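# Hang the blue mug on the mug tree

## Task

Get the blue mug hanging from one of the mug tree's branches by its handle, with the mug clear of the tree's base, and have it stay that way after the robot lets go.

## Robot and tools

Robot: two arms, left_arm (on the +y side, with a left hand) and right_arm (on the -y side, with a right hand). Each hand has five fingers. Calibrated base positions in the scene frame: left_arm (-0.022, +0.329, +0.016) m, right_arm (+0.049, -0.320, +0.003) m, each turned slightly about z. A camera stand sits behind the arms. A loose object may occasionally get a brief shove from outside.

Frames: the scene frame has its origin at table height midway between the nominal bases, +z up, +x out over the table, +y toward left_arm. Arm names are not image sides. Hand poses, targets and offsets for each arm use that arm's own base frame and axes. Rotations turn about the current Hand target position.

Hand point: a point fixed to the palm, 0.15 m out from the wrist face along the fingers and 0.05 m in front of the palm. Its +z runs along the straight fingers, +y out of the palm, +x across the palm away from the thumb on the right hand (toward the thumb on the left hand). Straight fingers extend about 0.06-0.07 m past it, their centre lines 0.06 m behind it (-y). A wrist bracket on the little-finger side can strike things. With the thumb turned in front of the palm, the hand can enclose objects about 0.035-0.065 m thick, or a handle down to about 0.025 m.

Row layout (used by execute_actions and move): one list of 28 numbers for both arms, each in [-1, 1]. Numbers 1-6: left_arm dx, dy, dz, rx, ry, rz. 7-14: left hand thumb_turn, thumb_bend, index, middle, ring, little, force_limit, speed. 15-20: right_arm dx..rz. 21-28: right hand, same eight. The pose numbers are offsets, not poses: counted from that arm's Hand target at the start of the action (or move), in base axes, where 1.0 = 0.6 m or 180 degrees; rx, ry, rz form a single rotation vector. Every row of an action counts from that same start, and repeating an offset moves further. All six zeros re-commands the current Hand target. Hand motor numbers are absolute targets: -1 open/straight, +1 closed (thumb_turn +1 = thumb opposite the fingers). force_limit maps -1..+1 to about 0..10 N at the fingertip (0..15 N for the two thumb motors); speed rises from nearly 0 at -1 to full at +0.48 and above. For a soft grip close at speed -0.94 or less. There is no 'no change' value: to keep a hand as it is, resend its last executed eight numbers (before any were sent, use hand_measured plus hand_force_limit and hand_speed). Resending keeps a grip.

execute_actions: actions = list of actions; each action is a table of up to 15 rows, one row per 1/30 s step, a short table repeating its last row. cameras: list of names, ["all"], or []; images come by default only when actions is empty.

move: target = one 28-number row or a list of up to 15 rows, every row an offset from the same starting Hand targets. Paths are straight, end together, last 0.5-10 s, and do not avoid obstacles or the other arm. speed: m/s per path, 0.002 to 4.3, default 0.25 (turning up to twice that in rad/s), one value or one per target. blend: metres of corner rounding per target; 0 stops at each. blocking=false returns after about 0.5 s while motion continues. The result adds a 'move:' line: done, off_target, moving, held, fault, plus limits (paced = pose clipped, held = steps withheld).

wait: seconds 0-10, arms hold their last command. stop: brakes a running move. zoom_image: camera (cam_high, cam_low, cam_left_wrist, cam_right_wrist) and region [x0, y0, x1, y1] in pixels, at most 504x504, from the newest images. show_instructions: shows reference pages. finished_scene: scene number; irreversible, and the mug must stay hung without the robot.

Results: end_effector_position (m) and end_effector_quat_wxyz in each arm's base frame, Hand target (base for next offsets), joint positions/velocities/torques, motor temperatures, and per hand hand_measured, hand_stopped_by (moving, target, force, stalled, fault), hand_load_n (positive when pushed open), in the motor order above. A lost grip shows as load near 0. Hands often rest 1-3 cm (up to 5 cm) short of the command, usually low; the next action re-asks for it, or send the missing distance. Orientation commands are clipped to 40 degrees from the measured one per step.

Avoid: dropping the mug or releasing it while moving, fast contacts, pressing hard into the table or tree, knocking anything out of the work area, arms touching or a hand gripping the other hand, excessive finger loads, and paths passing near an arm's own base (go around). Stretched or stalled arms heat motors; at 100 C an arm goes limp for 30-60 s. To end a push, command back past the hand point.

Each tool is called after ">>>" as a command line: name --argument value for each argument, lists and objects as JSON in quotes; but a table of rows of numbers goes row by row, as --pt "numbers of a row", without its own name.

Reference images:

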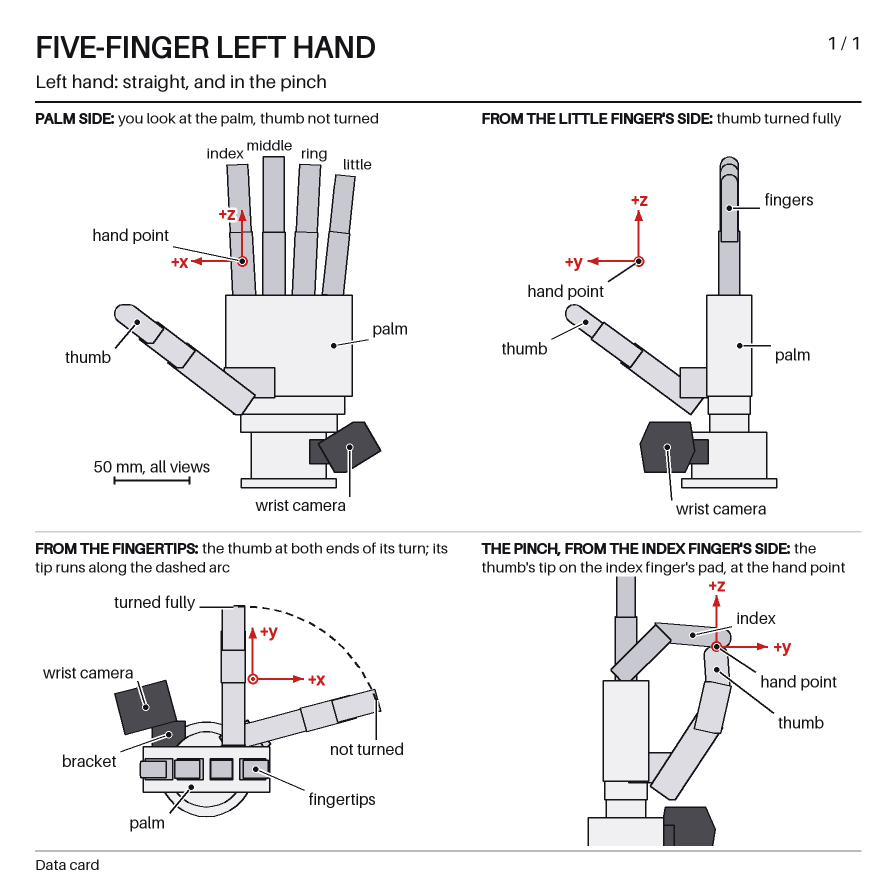

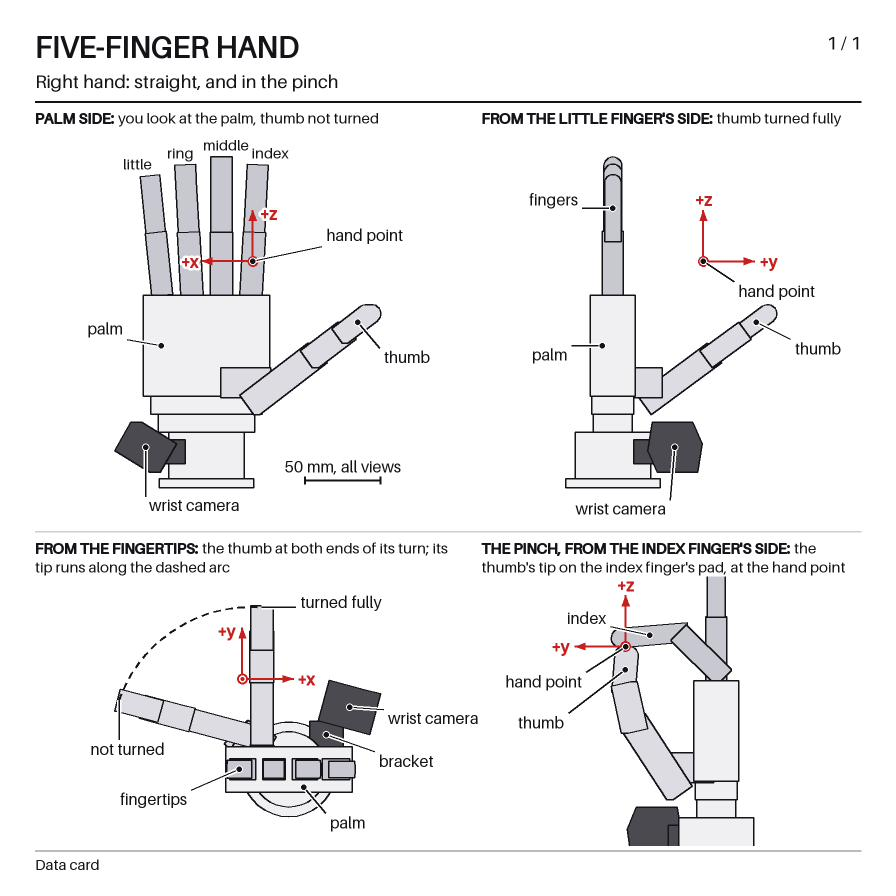

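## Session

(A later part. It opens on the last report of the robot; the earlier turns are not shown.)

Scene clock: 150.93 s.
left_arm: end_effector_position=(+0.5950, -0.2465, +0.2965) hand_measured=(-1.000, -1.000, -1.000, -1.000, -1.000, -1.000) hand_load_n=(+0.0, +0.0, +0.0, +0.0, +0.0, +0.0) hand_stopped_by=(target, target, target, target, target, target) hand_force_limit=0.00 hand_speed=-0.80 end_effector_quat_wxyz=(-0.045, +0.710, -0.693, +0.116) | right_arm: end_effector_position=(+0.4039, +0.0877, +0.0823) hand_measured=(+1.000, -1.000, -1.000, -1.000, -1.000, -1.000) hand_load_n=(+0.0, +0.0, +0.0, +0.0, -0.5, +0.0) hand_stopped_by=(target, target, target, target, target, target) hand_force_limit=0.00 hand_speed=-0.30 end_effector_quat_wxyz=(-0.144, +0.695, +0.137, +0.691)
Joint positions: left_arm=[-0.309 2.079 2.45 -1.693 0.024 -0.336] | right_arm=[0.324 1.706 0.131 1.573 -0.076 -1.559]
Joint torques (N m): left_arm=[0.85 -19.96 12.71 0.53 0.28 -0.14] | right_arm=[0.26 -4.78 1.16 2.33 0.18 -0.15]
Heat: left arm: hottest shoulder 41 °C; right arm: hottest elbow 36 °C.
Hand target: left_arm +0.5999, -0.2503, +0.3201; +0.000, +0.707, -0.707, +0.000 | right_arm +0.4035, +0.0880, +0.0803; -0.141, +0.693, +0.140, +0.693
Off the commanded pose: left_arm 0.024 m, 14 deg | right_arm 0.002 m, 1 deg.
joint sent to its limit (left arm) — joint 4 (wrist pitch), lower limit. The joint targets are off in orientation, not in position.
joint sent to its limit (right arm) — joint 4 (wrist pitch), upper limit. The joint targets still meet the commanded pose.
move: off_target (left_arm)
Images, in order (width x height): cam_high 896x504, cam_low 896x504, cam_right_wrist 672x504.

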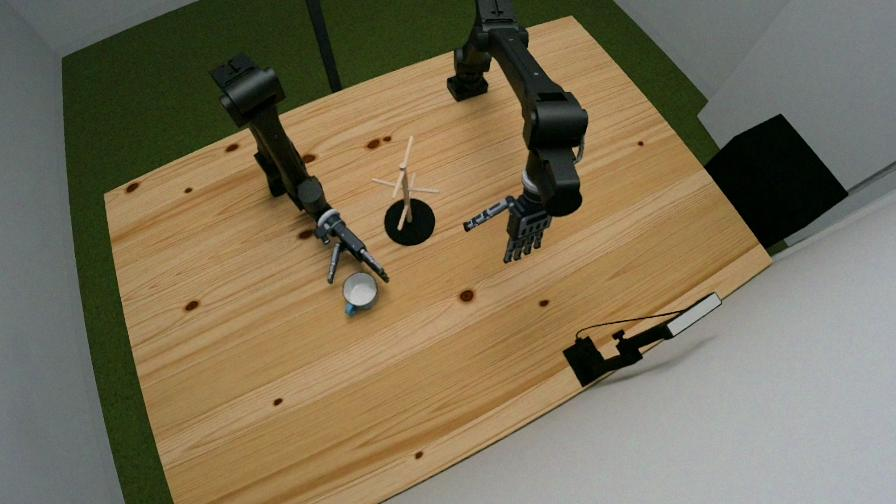

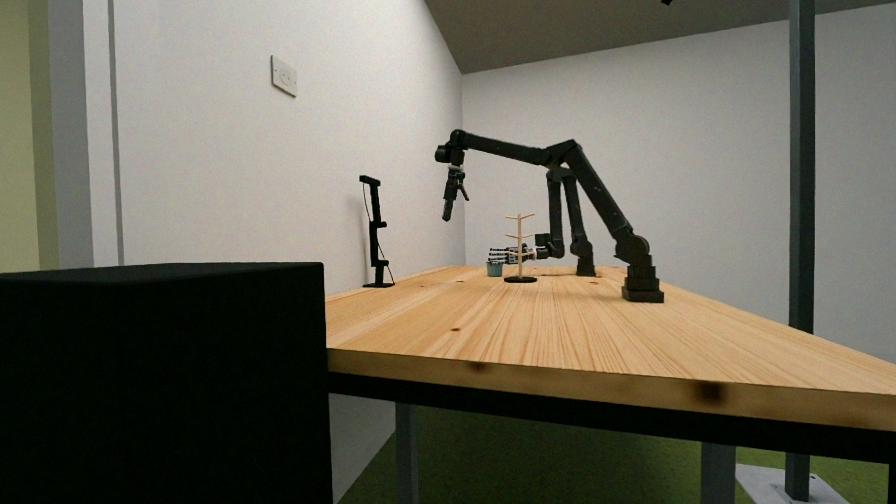

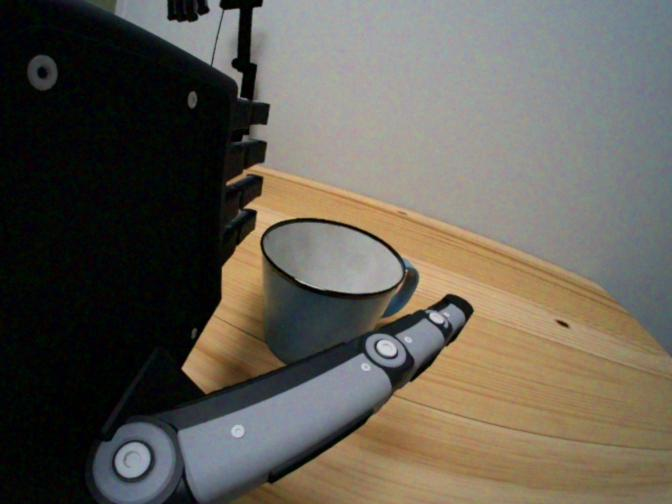

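>>> move --target '[0,0,0,0,0,0,-1,-1,-1,-1,-1,-1,0,-0.8,0.008,0.0,-0.045,0,0,0,1,-1,-1,-1,-1,-1,0,-0.3]' --speed 0.08 --cameras '["cam_high","cam_low","cam_right_wrist"]'

>>> zoom_image --camera "cam_high" --region '[280, 200, 440, 340]'

>>> zoom_image --camera "cam_low" --region '[460, 200, 580, 300]'

Scene clock: 166.43 s.
left_arm: end_effector_position=(+0.5950, -0.2465, +0.2965) hand_measured=(-1.000, -1.000, -1.000, -1.000, -1.000, -1.000) hand_load_n=(+0.0, +0.0, +0.0, +0.0, +0.0, +0.0) hand_stopped_by=(target, target, target, target, target, target) hand_force_limit=0.00 hand_speed=-0.80 end_effector_quat_wxyz=(-0.045, +0.710, -0.693, +0.116) | right_arm: end_effector_position=(+0.4045, +0.0880, +0.0539) hand_measured=(+1.000, -1.000, -1.000, -1.000, -1.000, -1.000) hand_load_n=(+0.0, +0.0, +0.0, +0.0, +0.0, +0.0) hand_stopped_by=(target, target, target, target, target, target) hand_force_limit=0.00 hand_speed=-0.30 end_effector_quat_wxyz=(-0.141, +0.718, +0.139, +0.667)
Joint positions: left_arm=[-0.309 2.079 2.45 -1.693 0.024 -0.336] | right_arm=[0.324 1.789 0.145 1.574 -0.076 -1.559]
Joint torques (N m): left_arm=[1.55 -19.08 12.9 0.24 0.25 -0.09] | right_arm=[-0.15 -5.48 1.37 2.39 0.08 -0.11]
Motor temperatures (°C): left_arm=[27 42 39 32 28 28] | right_arm=[29 33 34 28 25 32]
Heat: left arm: hottest shoulder 42 °C; right arm: hottest elbow 34 °C.
Hand target: left_arm +0.5999, -0.2503, +0.3201; +0.000, +0.707, -0.707, +0.000 | right_arm +0.4082, +0.0880, +0.0532; -0.141, +0.693, +0.140, +0.693
Off the commanded pose: left_arm 0.024 m, 14 deg | right_arm 0.004 m, 4 deg.
joint sent to its limit (left arm) — joint 4 (wrist pitch), lower limit. The joint targets are off in orientation, not in position.
joint sent to its limit (right arm) — joint 4 (wrist pitch), upper limit. The joint targets are off in orientation, not in position.
move: off_target (left_arm, right_arm)
Images, in order (width x height): cam_high 896x504, cam_low 896x504, cam_right_wrist 672x504.

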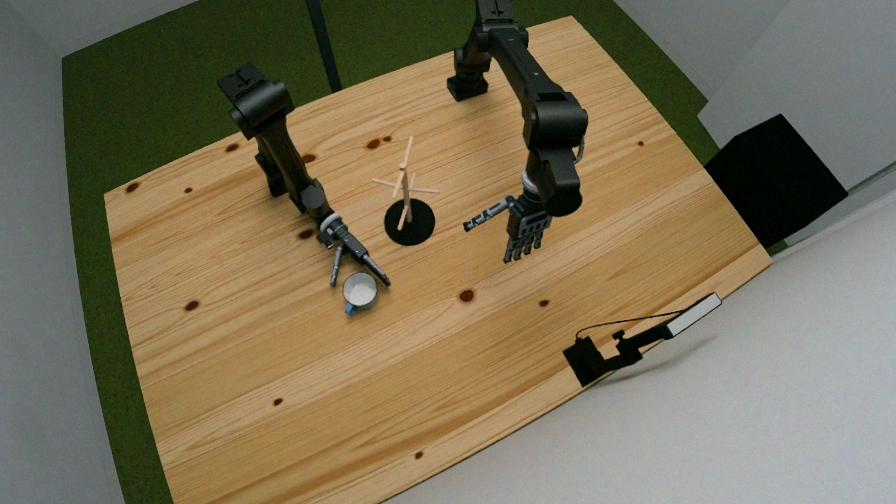

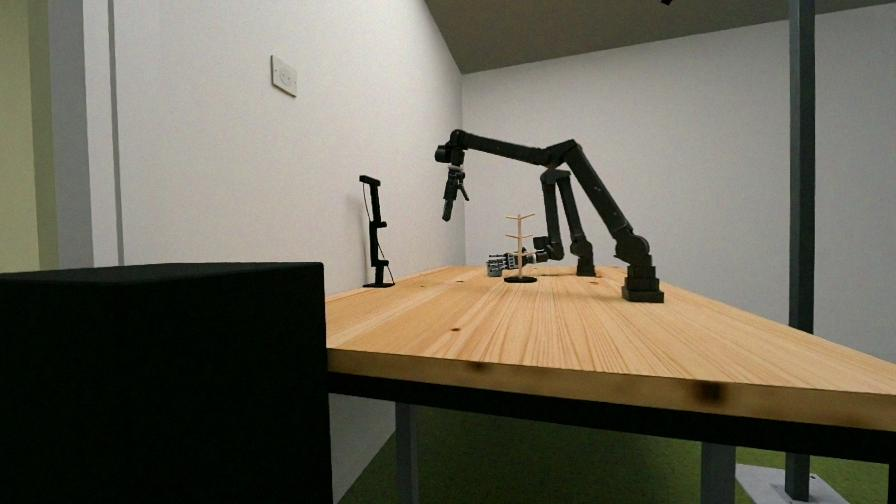

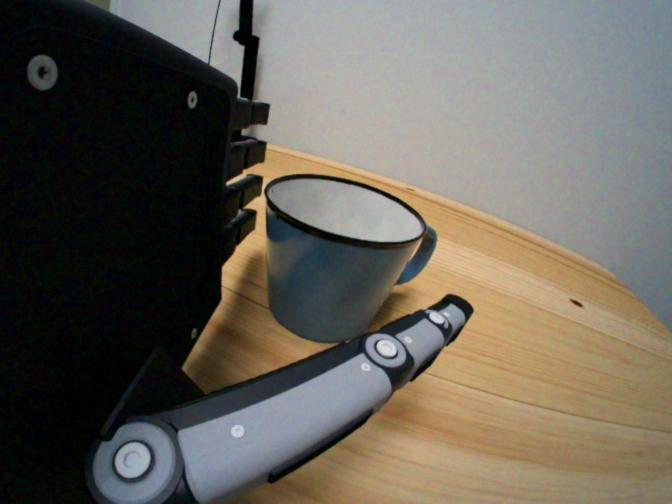

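Scaled by 3.150 from the camera's 896x504 image, which has a finer 1280x720 frame.

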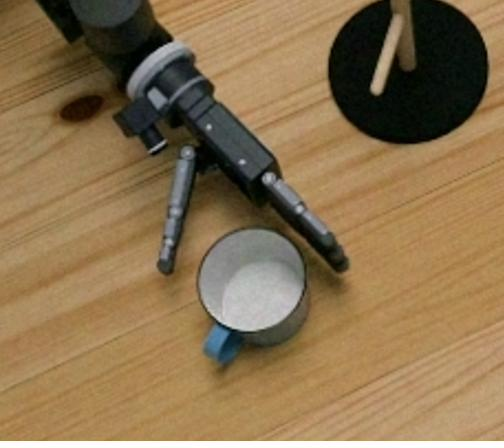

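Scaled by 4.200 from the camera's 896x504 image, which has a finer 1280x720 frame.

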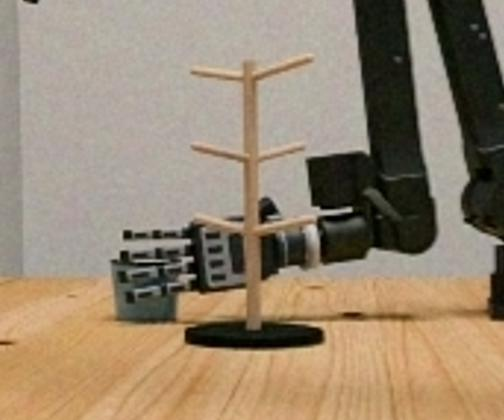

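>>> move --target '[0,0,0,0,0,0,-1,-1,-1,-1,-1,-1,0,-0.8,0.0333,0.0083,0.005,0,0,0,1,-1,-1,-1,-1,-1,0,-0.3]' --speed 0.05 --cameras '["cam_high","cam_low","cam_right_wrist"]'

>>> zoom_image --camera "cam_high" --region '[280, 200, 440, 340]'

>>> zoom_image --camera "cam_low" --region '[460, 200, 580, 300]'

Scene clock: 168.70 s.
left_arm: end_effector_position=(+0.5950, -0.2465, +0.2965) hand_measured=(-1.000, -1.000, -1.000, -1.000, -1.000, -1.000) hand_load_n=(+0.0, +0.0, +0.0, +0.0, +0.0, +0.0) hand_stopped_by=(target, target, target, target, target, target) hand_force_limit=0.00 hand_speed=-0.80 end_effector_quat_wxyz=(-0.045, +0.710, -0.693, +0.116) | right_arm: end_effector_position=(+0.4237, +0.0953, +0.0573) hand_measured=(+1.000, -1.000, -1.000, -1.000, -1.000, -1.000) hand_load_n=(+0.5, +0.0, +0.0, +0.5, +0.0, +0.0) hand_stopped_by=(target, target, target, target, target, target) hand_force_limit=0.00 hand_speed=-0.30 end_effector_quat_wxyz=(-0.144, +0.708, +0.140, +0.677)
Joint positions: left_arm=[-0.309 2.079 2.45 -1.693 0.024 -0.336] | right_arm=[0.324 1.812 0.196 1.574 -0.081 -1.559]
Joint torques (N m): left_arm=[1.03 -19.14 12.67 0.43 0.31 -0.1] | right_arm=[-0.73 -5.95 1.63 2.4 -0.04 -0.14]
Heat: left arm: hottest shoulder 42 °C; right arm: hottest elbow 34 °C.
Hand target: left_arm +0.5999, -0.2503, +0.3201; +0.000, +0.707, -0.707, +0.000 | right_arm +0.4282, +0.0930, +0.0563; -0.141, +0.693, +0.140, +0.693
Off the commanded pose: left_arm 0.024 m, 14 deg | right_arm 0.005 m, 3 deg.
joint sent to its limit (left arm) — joint 4 (wrist pitch), lower limit. The joint targets are off in orientation, not in position.
joint sent to its limit (right arm) — joint 4 (wrist pitch), upper limit. The joint targets still meet the commanded pose.
move: off_target (left_arm, right_arm)
Images, in order (width x height): cam_high 896x504, cam_low 896x504, cam_right_wrist 672x504.

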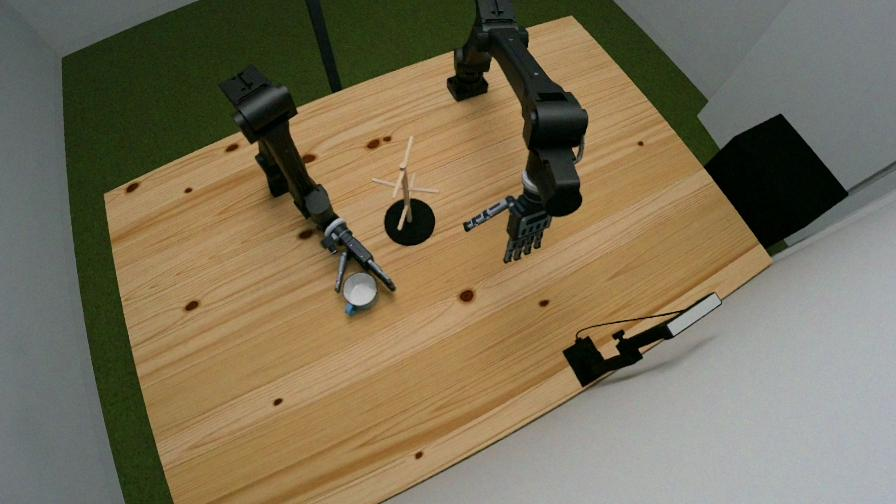

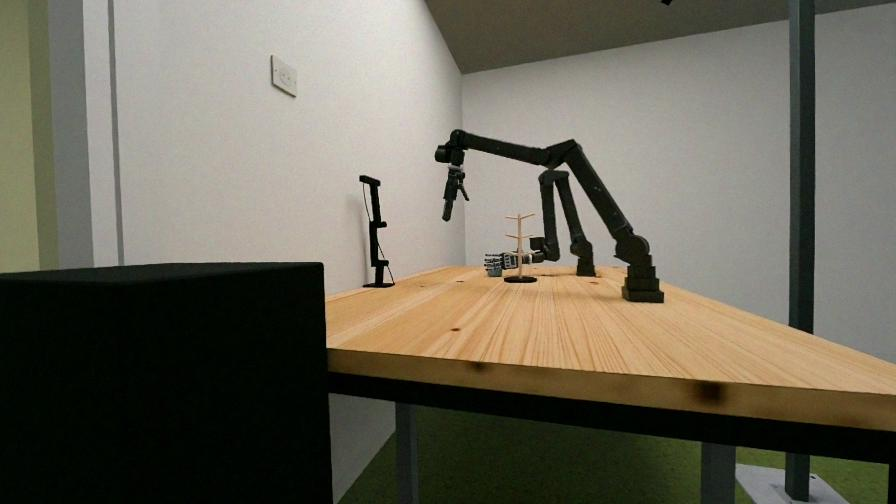

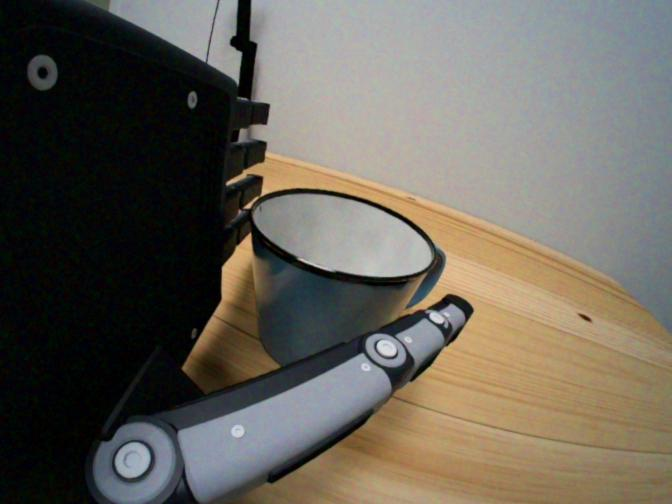

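Scaled by 3.150 from the camera's 896x504 image, which has a finer 1280x720 frame.

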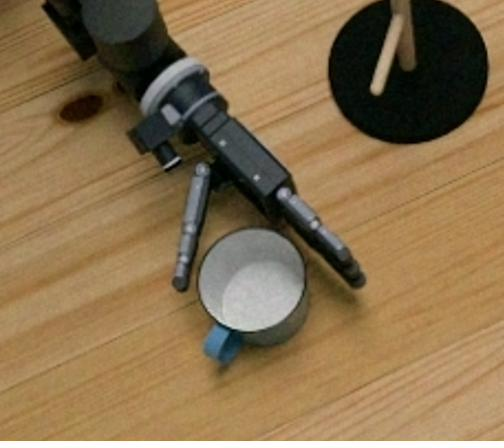

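Scaled by 4.200 from the camera's 896x504 image, which has a finer 1280x720 frame.

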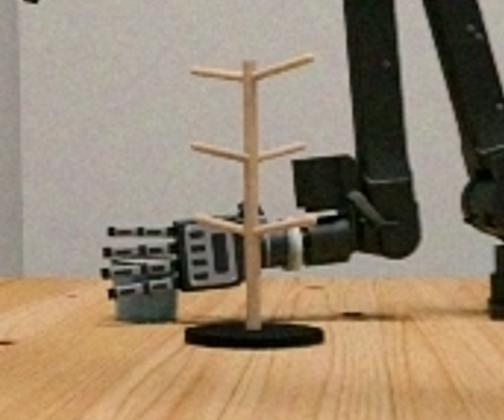

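>>> move --target '[0,0,0,0,0,0,-1,-1,-1,-1,-1,-1,0,-0.8,0.0175,-0.0135,0.0,0,0,0,1,-1,-1,-1,-1,-1,0,-0.3]' --speed 0.04 --cameras '["cam_high","cam_low","cam_right_wrist"]'

>>> zoom_image --camera "cam_high" --region '[280, 200, 440, 340]'

Scene clock: 171.00 s.
left_arm: end_effector_position=(+0.5950, -0.2465, +0.2965) hand_measured=(-1.000, -1.000, -1.000, -1.000, -1.000, -1.000) hand_load_n=(+0.0, +0.0, +0.0, +0.0, +0.0, +0.0) hand_stopped_by=(target, target, target, target, target, target) hand_force_limit=0.00 hand_speed=-0.80 end_effector_quat_wxyz=(-0.045, +0.710, -0.693, +0.116) | right_arm: end_effector_position=(+0.4333, +0.0906, +0.0572) hand_measured=(+1.000, -1.000, -1.000, -1.000, -1.000, -1.000) hand_load_n=(+0.5, +0.0, +0.0, +0.0, +0.0, +0.0) hand_stopped_by=(target, target, target, target, target, target) hand_force_limit=0.00 hand_speed=-0.30 end_effector_quat_wxyz=(-0.148, +0.705, +0.142, +0.679)
Joint positions: left_arm=[-0.309 2.079 2.45 -1.693 0.024 -0.336] | right_arm=[0.286 1.825 0.216 1.574 -0.126 -1.559]
Joint torques (N m): left_arm=[0.73 -19.08 12.64 0.34 0.26 -0.18] | right_arm=[-1.44 -6.24 1.72 2.41 -0.04 -0.15]
Heat: left arm: hottest shoulder 42 °C; right arm: hottest elbow 34 °C.
Hand target: left_arm +0.5999, -0.2503, +0.3201; +0.000, +0.707, -0.707, +0.000 | right_arm +0.4388, +0.0849, +0.0563; -0.141, +0.693, +0.141, +0.693
Off the commanded pose: left_arm 0.024 m, 14 deg | right_arm 0.008 m, 2 deg.
joint sent to its limit (left arm) — joint 4 (wrist pitch), lower limit. The joint targets are off in orientation, not in position.
joint sent to its limit (right arm) — joint 4 (wrist pitch), upper limit. The joint targets still meet the commanded pose.
move: off_target (left_arm)
Images, in order (width x height): cam_high 896x504, cam_low 896x504, cam_right_wrist 672x504.

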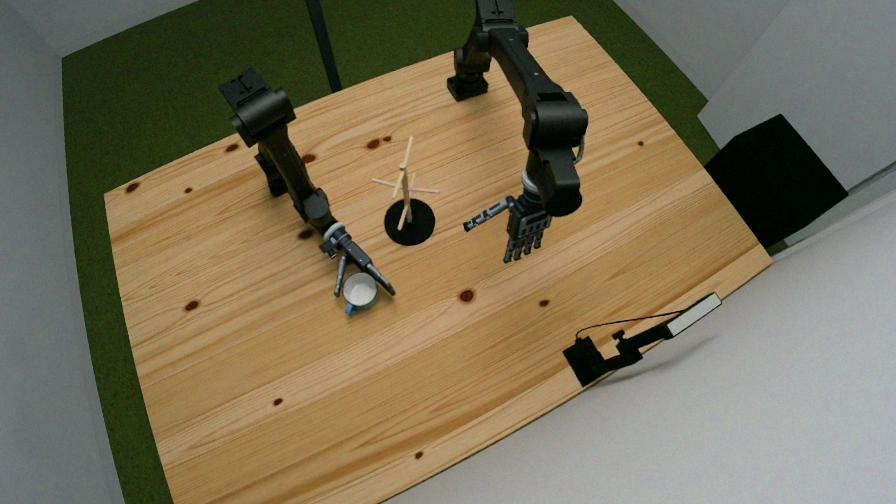

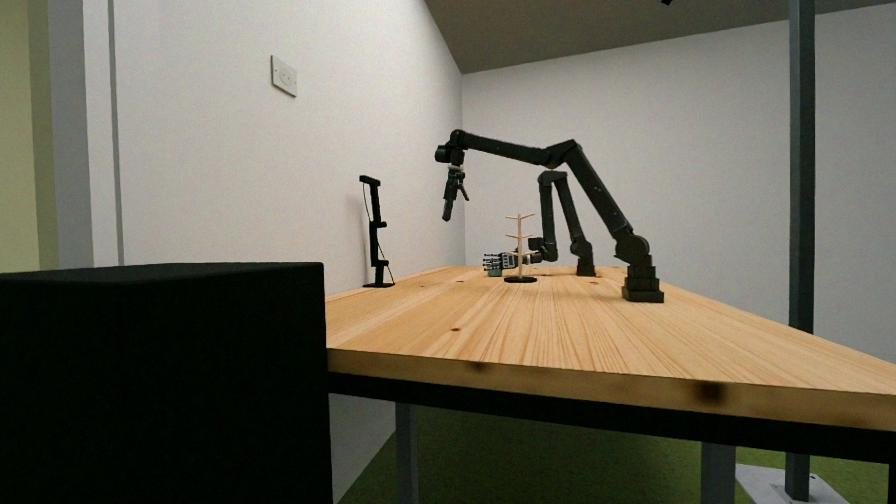

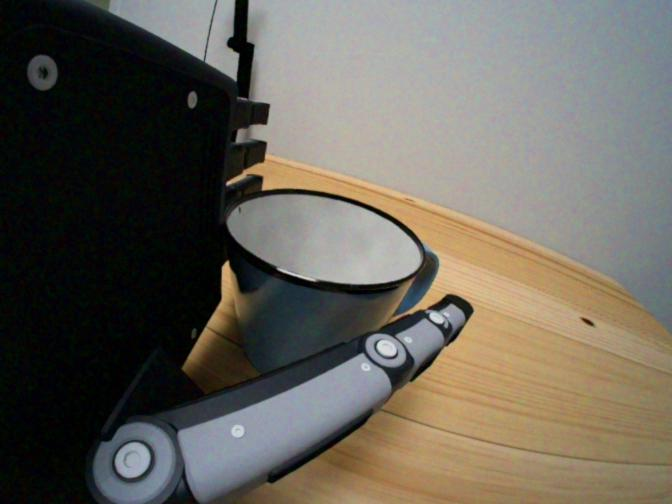

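Scaled by 3.150 from the camera's 896x504 image, which has a finer 1280x720 frame.

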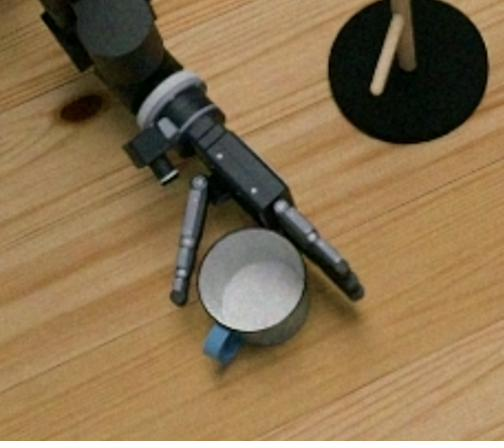

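>>> move --target '[0,0,0,0,0,0,-1,-1,-1,-1,-1,-1,0,-0.8,0.011,-0.0007,0.0,0,0,0,1,-1,-1,-1,-1,-1,0,-0.3]' --speed 0.04

>>> move --target '[0,0,0,0,0,0,-1,-1,-1,-1,-1,-1,0,-0.8,0,0,0.0,0,0,0,1,0,0,0,-1,-1,-0.5,-0.88]' --cameras '["cam_high","cam_low","cam_right_wrist"]'

>>> zoom_image --camera "cam_high" --region '[280, 200, 440, 340]'

Scene clock: 173.83 s.
left_arm: end_effector_position=(+0.5950, -0.2465, +0.2965) hand_measured=(-1.000, -1.000, -1.000, -1.000, -1.000, -1.000) hand_load_n=(+0.0, +0.0, +0.0, +0.0, +0.0, +0.0) hand_stopped_by=(target, target, target, target, target, target) hand_force_limit=0.00 hand_speed=-0.80 end_effector_quat_wxyz=(-0.045, +0.710, -0.693, +0.116) | right_arm: end_effector_position=(+0.4390, +0.0914, +0.0571) hand_measured=(+1.000, -1.000, -1.000, -1.000, -1.000, -1.000) hand_load_n=(+0.0, +0.0, +0.0, +0.0, +0.0, +0.0) hand_stopped_by=(target, target, target, target, target, target) hand_force_limit=0.00 hand_speed=-0.30 end_effector_quat_wxyz=(-0.149, +0.703, +0.143, +0.681)
Joint positions: left_arm=[-0.309 2.079 2.45 -1.693 0.024 -0.336] | right_arm=[0.28 1.834 0.231 1.574 -0.136 -1.56]
Joint torques (N m): left_arm=[1.67 -19.37 12.75 0.47 0.32 -0.14] | right_arm=[-1.85 -6.42 1.87 2.4 0 -0.16]
Heat: left arm: hottest shoulder 42 °C; right arm: hottest shoulder 33 °C.
Hand target: left_arm +0.5999, -0.2503, +0.3201; +0.000, +0.707, -0.707, +0.000 | right_arm +0.4453, +0.0844, +0.0564; -0.140, +0.693, +0.141, +0.693
Off the commanded pose: left_arm 0.024 m, 14 deg | right_arm 0.009 m, 2 deg.
joint sent to its limit (left arm) — joint 4 (wrist pitch), lower limit. The joint targets are off in orientation, not in position.
joint sent to its limit (right arm) — joint 4 (wrist pitch), upper limit. The joint targets still meet the commanded pose.
move: off_target (left_arm)

Scene clock: 175.63 s.
left_arm: end_effector_position=(+0.5950, -0.2465, +0.2965) hand_measured=(-1.000, -1.000, -1.000, -1.000, -1.000, -1.000) hand_load_n=(+0.0, +0.0, +0.0, +0.0, +0.0, +0.5) hand_stopped_by=(target, target, target, target, target, target) hand_force_limit=0.00 hand_speed=-0.80 end_effector_quat_wxyz=(-0.045, +0.710, -0.693, +0.116) | right_arm: end_effector_position=(+0.4393, +0.0917, +0.0571) hand_measured=(+1.000, -0.826, -0.488, -0.612, -1.000, -1.000) hand_load_n=(+1.5, +9.5, +4.5, +1.0, +0.0, +0.0) hand_stopped_by=(target, force, force, force, target, target) hand_force_limit=-0.50 hand_speed=-0.88 end_effector_quat_wxyz=(-0.149, +0.703, +0.144, +0.681)
Joint positions: left_arm=[-0.309 2.079 2.45 -1.693 0.024 -0.336] | right_arm=[0.28 1.835 0.232 1.574 -0.138 -1.561]
Joint torques (N m): left_arm=[1.14 -20.13 12.72 0.4 0.3 -0.11] | right_arm=[-1.73 -6.53 1.84 2.37 0.06 -0.14]
Heat: left arm: hottest shoulder 42 °C; right arm: hottest shoulder 33 °C.
Hand target: left_arm +0.5999, -0.2503, +0.3201; +0.000, +0.707, -0.707, +0.000 | right_arm +0.4452, +0.0845, +0.0563; -0.141, +0.693, +0.141, +0.693
Off the commanded pose: left_arm 0.024 m, 14 deg | right_arm 0.010 m, 2 deg.
joint sent to its limit (left arm) — joint 4 (wrist pitch), lower limit. The joint targets are off in orientation, not in position.
joint sent to its limit (right arm) — joint 4 (wrist pitch), upper limit. The joint targets still meet the commanded pose.
move: off_target (left_arm)
Images, in order (width x height): cam_high 896x504, cam_low 896x504, cam_right_wrist 672x504.

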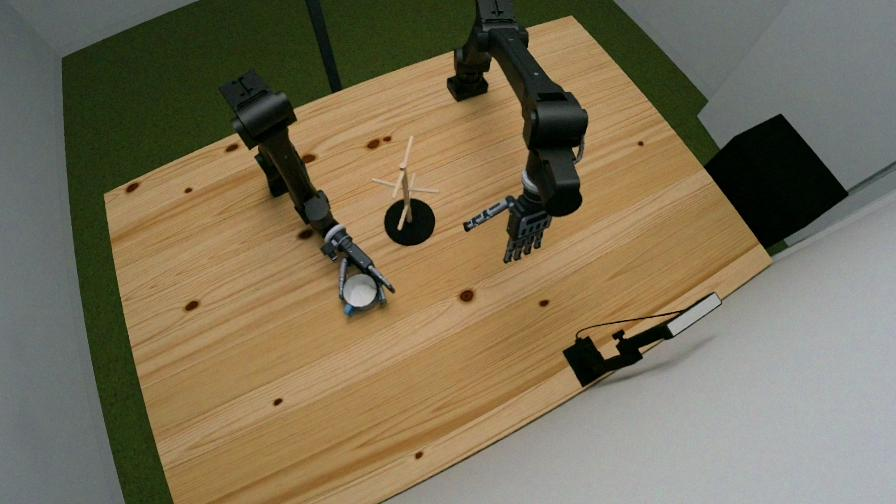

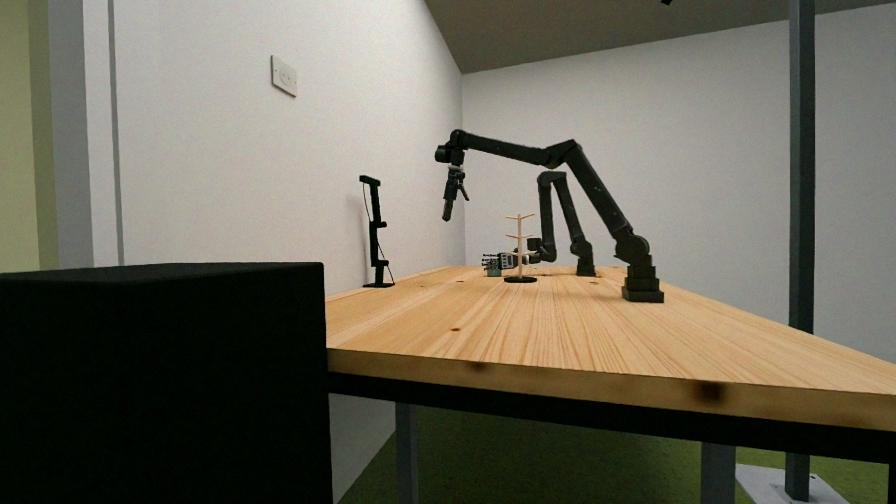

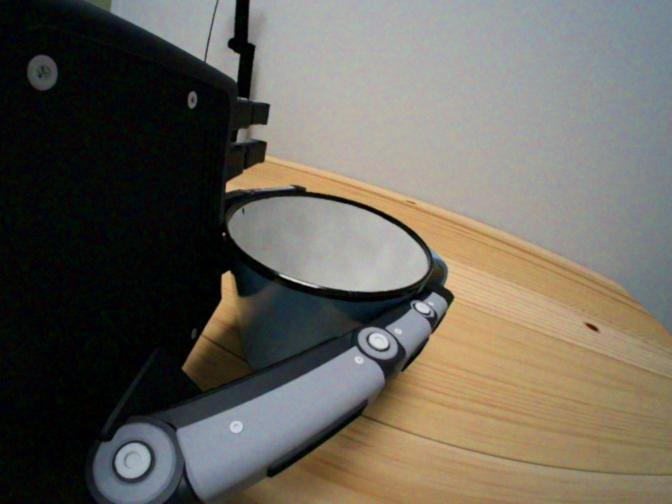

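Scaled by 3.150 from the camera's 896x504 image, which has a finer 1280x720 frame.

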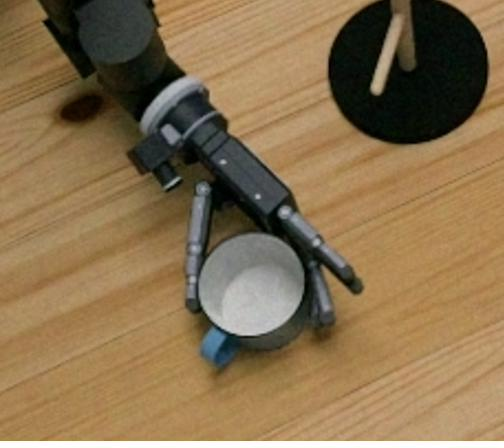

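>>> move --target '[0,0,0,0,0,0,-1,-1,-1,-1,-1,-1,0,-0.8,0,0,0.0,0,0,0,1,0,0.05,0.1,-1,-1,0.1,-0.92]'

Scene clock: 176.90 s.
left_arm: end_effector_position=(+0.5950, -0.2465, +0.2965) hand_measured=(-1.000, -1.000, -1.000, -1.000, -1.000, -1.000) hand_load_n=(+0.0, +0.0, +0.0, +0.0, +0.0, +0.0) hand_stopped_by=(target, target, target, target, target, target) hand_force_limit=0.00 hand_speed=-0.80 end_effector_quat_wxyz=(-0.045, +0.710, -0.693, +0.116) | right_arm: end_effector_position=(+0.4395, +0.0918, +0.0574) hand_measured=(+1.000, -0.828, -0.482, -0.532, -1.000, -1.000) hand_load_n=(+5.5, +15.5, +0.0, +6.0, +0.0, +0.0) hand_stopped_by=(target, force, force, force, target, target) hand_force_limit=0.10 hand_speed=-0.92 end_effector_quat_wxyz=(-0.149, +0.702, +0.144, +0.681)
Joint positions: left_arm=[-0.309 2.079 2.45 -1.693 0.024 -0.336] | right_arm=[0.28 1.835 0.232 1.575 -0.138 -1.563]
Joint torques (N m): left_arm=[0.97 -19.72 12.66 0.21 0.28 -0.11] | right_arm=[-1.73 -6.42 1.8 2.35 0.07 -0.14]
Heat: left arm: hottest shoulder 42 °C; right arm: hottest shoulder 33 °C.
Hand target: left_arm +0.5999, -0.2503, +0.3201; +0.000, +0.707, -0.707, +0.000 | right_arm +0.4452, +0.0845, +0.0563; -0.141, +0.693, +0.141, +0.693
Off the commanded pose: left_arm 0.024 m, 14 deg | right_arm 0.009 m, 2 deg.
joint sent to its limit (left arm) — joint 4 (wrist pitch), lower limit. The joint targets are off in orientation, not in position.
joint sent to its limit (right arm) — joint 4 (wrist pitch), upper limit. The joint targets still meet the commanded pose.
move: off_target (left_arm)

>>> move --target '[0,0,0,0,0,0,-1,-1,-1,-1,-1,-1,0,-0.8,0,0,0.0,0,0,0,1,0,0.15,0.1,-1,-1,-0.2,-0.94]'

>>> move --target '[0,0,0,0,0,0,-1,-1,-1,-1,-1,-1,0,-0.8,0,0,0.167,0,0,0,1,0,0.15,0.1,-1,-1,-0.2,-0.94]' --speed 0.08 --cameras '["cam_high","cam_low","cam_right_wrist"]'

>>> zoom_image --camera "cam_high" --region '[280, 200, 440, 340]'

>>> zoom_image --camera "cam_low" --region '[460, 200, 580, 300]'

Scene clock: 178.47 s.
left_arm: end_effector_position=(+0.5950, -0.2465, +0.2965) hand_measured=(-1.000, -1.000, -1.000, -1.000, -1.000, -1.000) hand_load_n=(+0.0, -0.5, +0.0, +0.0, +0.0, +0.0) hand_stopped_by=(target, target, target, target, target, target) hand_force_limit=0.00 hand_speed=-0.80 end_effector_quat_wxyz=(-0.045, +0.710, -0.693, +0.116) | right_arm: end_effector_position=(+0.4395, +0.0918, +0.0573) hand_measured=(+1.000, -0.828, -0.468, -0.532, -1.000, -1.000) hand_load_n=(+4.0, +17.0, +4.5, +5.0, +0.0, +0.0) hand_stopped_by=(target, force, force, force, target, target) hand_force_limit=-0.20 hand_speed=-0.94 end_effector_quat_wxyz=(-0.149, +0.702, +0.144, +0.681)
Joint positions: left_arm=[-0.309 2.079 2.45 -1.693 0.024 -0.336] | right_arm=[0.28 1.835 0.232 1.575 -0.138 -1.563]
Joint torques (N m): left_arm=[1.44 -19.43 12.93 0.34 0.3 -0.11] | right_arm=[-1.61 -6.59 1.78 2.37 0.07 -0.13]
Heat: left arm: hottest shoulder 42 °C; right arm: hottest shoulder 33 °C.
Hand target: left_arm +0.5999, -0.2503, +0.3201; +0.000, +0.707, -0.707, +0.000 | right_arm +0.4452, +0.0845, +0.0563; -0.141, +0.693, +0.141, +0.693
Off the commanded pose: left_arm 0.024 m, 14 deg | right_arm 0.009 m, 2 deg.
joint sent to its limit (left arm) — joint 4 (wrist pitch), lower limit. The joint targets are off in orientation, not in position.
joint sent to its limit (right arm) — joint 4 (wrist pitch), upper limit. The joint targets still meet the commanded pose.
move: off_target (left_arm)

Scene clock: 180.40 s.
left_arm: end_effector_position=(+0.5950, -0.2465, +0.2965) hand_measured=(-1.000, -1.000, -1.000, -1.000, -1.000, -1.000) hand_load_n=(+0.0, +0.0, +0.0, +0.0, +0.0, +0.0) hand_stopped_by=(target, target, target, target, target, target) hand_force_limit=0.00 hand_speed=-0.80 end_effector_quat_wxyz=(-0.045, +0.710, -0.693, +0.116) | right_arm: end_effector_position=(+0.4350, +0.0895, +0.1376) hand_measured=(+1.000, -0.828, -0.468, -0.532, -1.000, -1.000) hand_load_n=(+5.5, +17.0, +5.0, +4.5, +0.0, +0.0) hand_stopped_by=(target, force, force, force, target, target) hand_force_limit=-0.20 hand_speed=-0.94 end_effector_quat_wxyz=(-0.148, +0.707, +0.144, +0.677)
Joint positions: left_arm=[-0.309 2.079 2.45 -1.693 0.024 -0.336] | right_arm=[0.277 1.291 0.232 1.019 -0.138 -1.563]
Joint torques (N m): left_arm=[0.91 -20.13 12.56 0.61 0.32 -0.1] | right_arm=[-1.55 -6.12 6.41 1.89 0.03 -0.13]
Heat: left arm: hottest shoulder 42 °C; right arm: hottest shoulder 33 °C.
Hand target: left_arm +0.5999, -0.2503, +0.3201; +0.000, +0.707, -0.707, +0.000 | right_arm +0.4452, +0.0845, +0.1564; -0.141, +0.693, +0.141, +0.693
Off the commanded pose: left_arm 0.024 m, 14 deg | right_arm 0.022 m, 3 deg.
joint sent to its limit (left arm) — joint 4 (wrist pitch), lower limit. The joint targets are off in orientation, not in position.
move: off_target (left_arm, right_arm)
Images, in order (width x height): cam_high 896x504, cam_low 896x504, cam_right_wrist 672x504.

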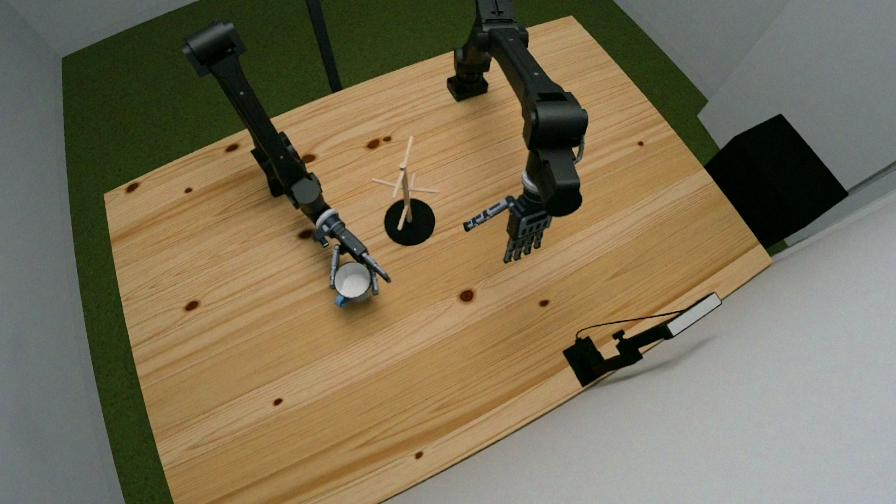

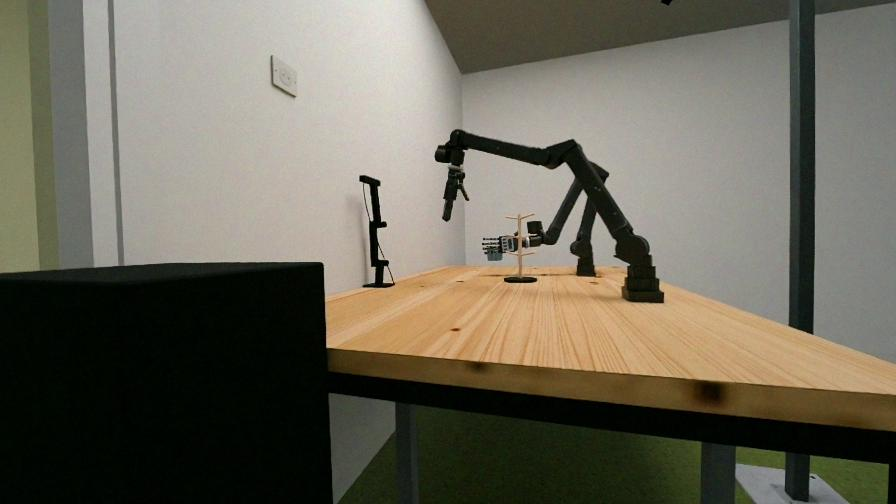

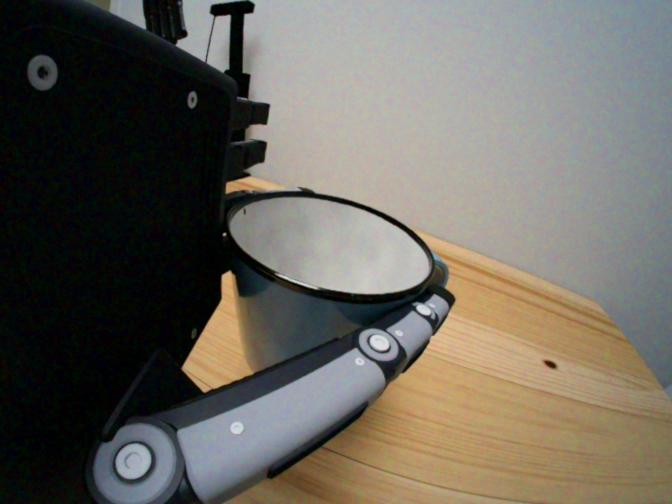

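Scaled by 3.150 from the camera's 896x504 image, which has a finer 1280x720 frame.

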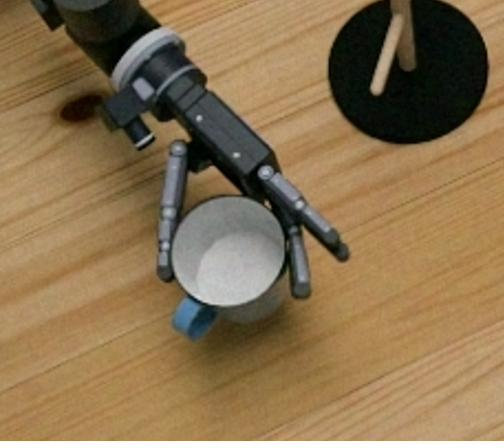

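Scaled by 4.200 from the camera's 896x504 image, which has a finer 1280x720 frame.

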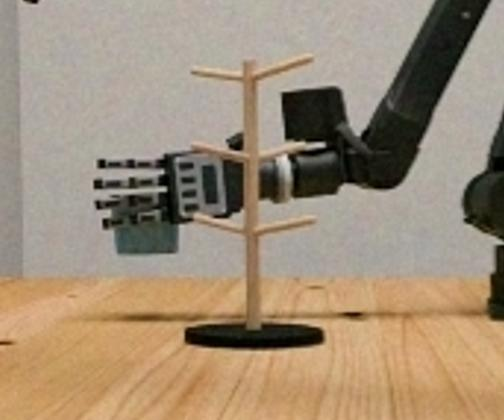

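>>> move --target '[0,0,0,0,0,0,-1,-1,-1,-1,-1,-1,0,-0.8,0.0208,0.03,0.0,0,0,0.2511,1,0,0.15,0.1,-1,-1,-0.2,-0.94]' --speed 0.12 --cameras '["cam_high","cam_low","cam_right_wrist"]'

>>> zoom_image --camera "cam_low" --region '[460, 200, 580, 300]'

Scene clock: 190.73 s.
left_arm: end_effector_position=(+0.5950, -0.2465, +0.2965) hand_measured=(-1.000, -1.000, -1.000, -1.000, -1.000, -1.000) hand_load_n=(+0.0, -0.5, +0.0, +0.0, +0.0, +0.0) hand_stopped_by=(target, target, target, target, target, target) hand_force_limit=0.00 hand_speed=-0.80 end_effector_quat_wxyz=(-0.045, +0.710, -0.693, +0.116) | right_arm: end_effector_position=(+0.4418, +0.1113, +0.1459) hand_measured=(+1.000, -0.828, -0.468, -0.532, -1.000, -1.000) hand_load_n=(+5.5, +17.0, +4.5, +4.5, +0.0, +0.0) hand_stopped_by=(target, force, force, force, target, target) hand_force_limit=-0.20 hand_speed=-0.94 end_effector_quat_wxyz=(-0.409, +0.593, +0.390, +0.574)
Joint positions: left_arm=[-0.309 2.079 2.45 -1.693 0.024 -0.336] | right_arm=[-0.15 1.482 0.433 1.019 -1.351 -1.563]
Joint torques (N m): left_arm=[0.79 -19.49 12.4 0.39 0.29 -0.09] | right_arm=[-1.44 -6.42 6.95 1.43 -0.1 -0.13]
Heat: left arm: hottest shoulder 42 °C; right arm: hottest elbow 34 °C.
Hand target: left_arm +0.5999, -0.2503, +0.3201; +0.000, +0.707, -0.707, +0.000 | right_arm +0.4578, +0.1025, +0.1565; -0.396, +0.586, +0.396, +0.586
Off the commanded pose: left_arm 0.024 m, 14 deg | right_arm 0.021 m, 2 deg.
joint sent to its limit (left arm) — joint 4 (wrist pitch), lower limit. The joint targets are off in orientation, not in position.
move: off_target (left_arm, right_arm)
Images, in order (width x height): cam_high 896x504, cam_low 896x504, cam_right_wrist 672x504.

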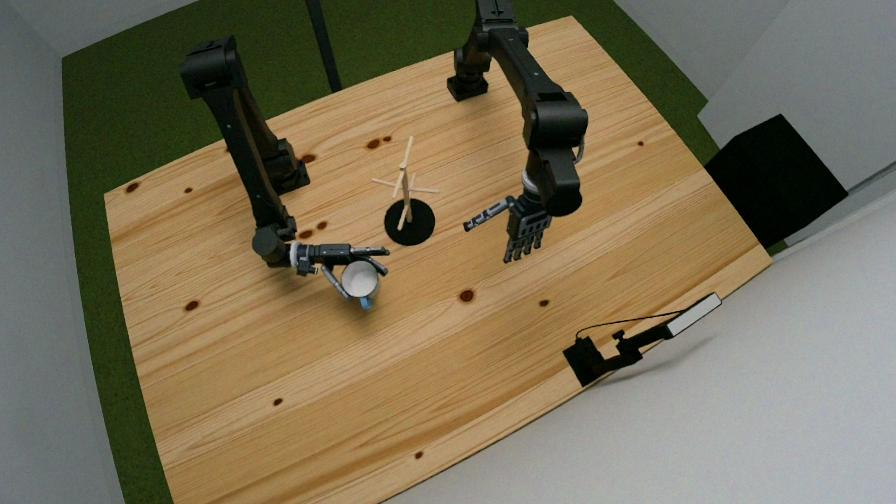

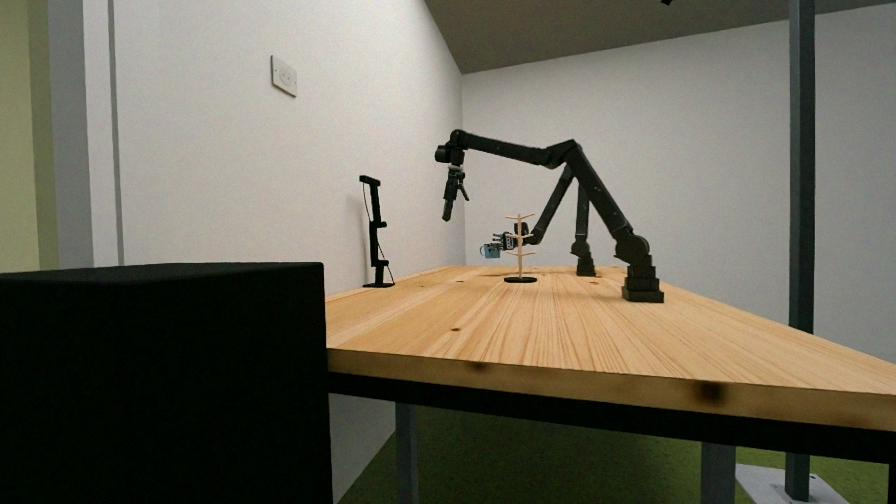

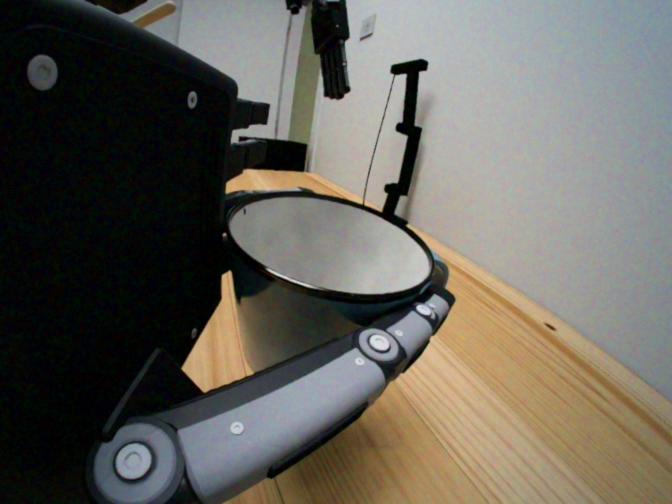

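Scaled by 4.200 from the camera's 896x504 image, which has a finer 1280x720 frame.

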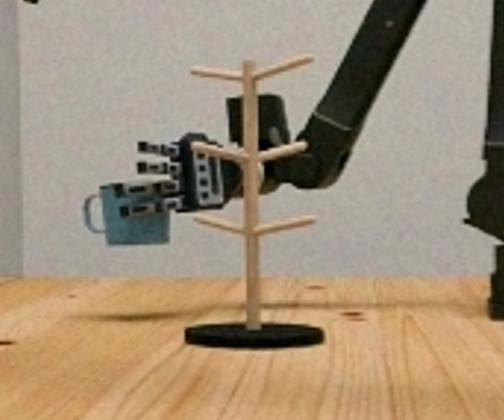

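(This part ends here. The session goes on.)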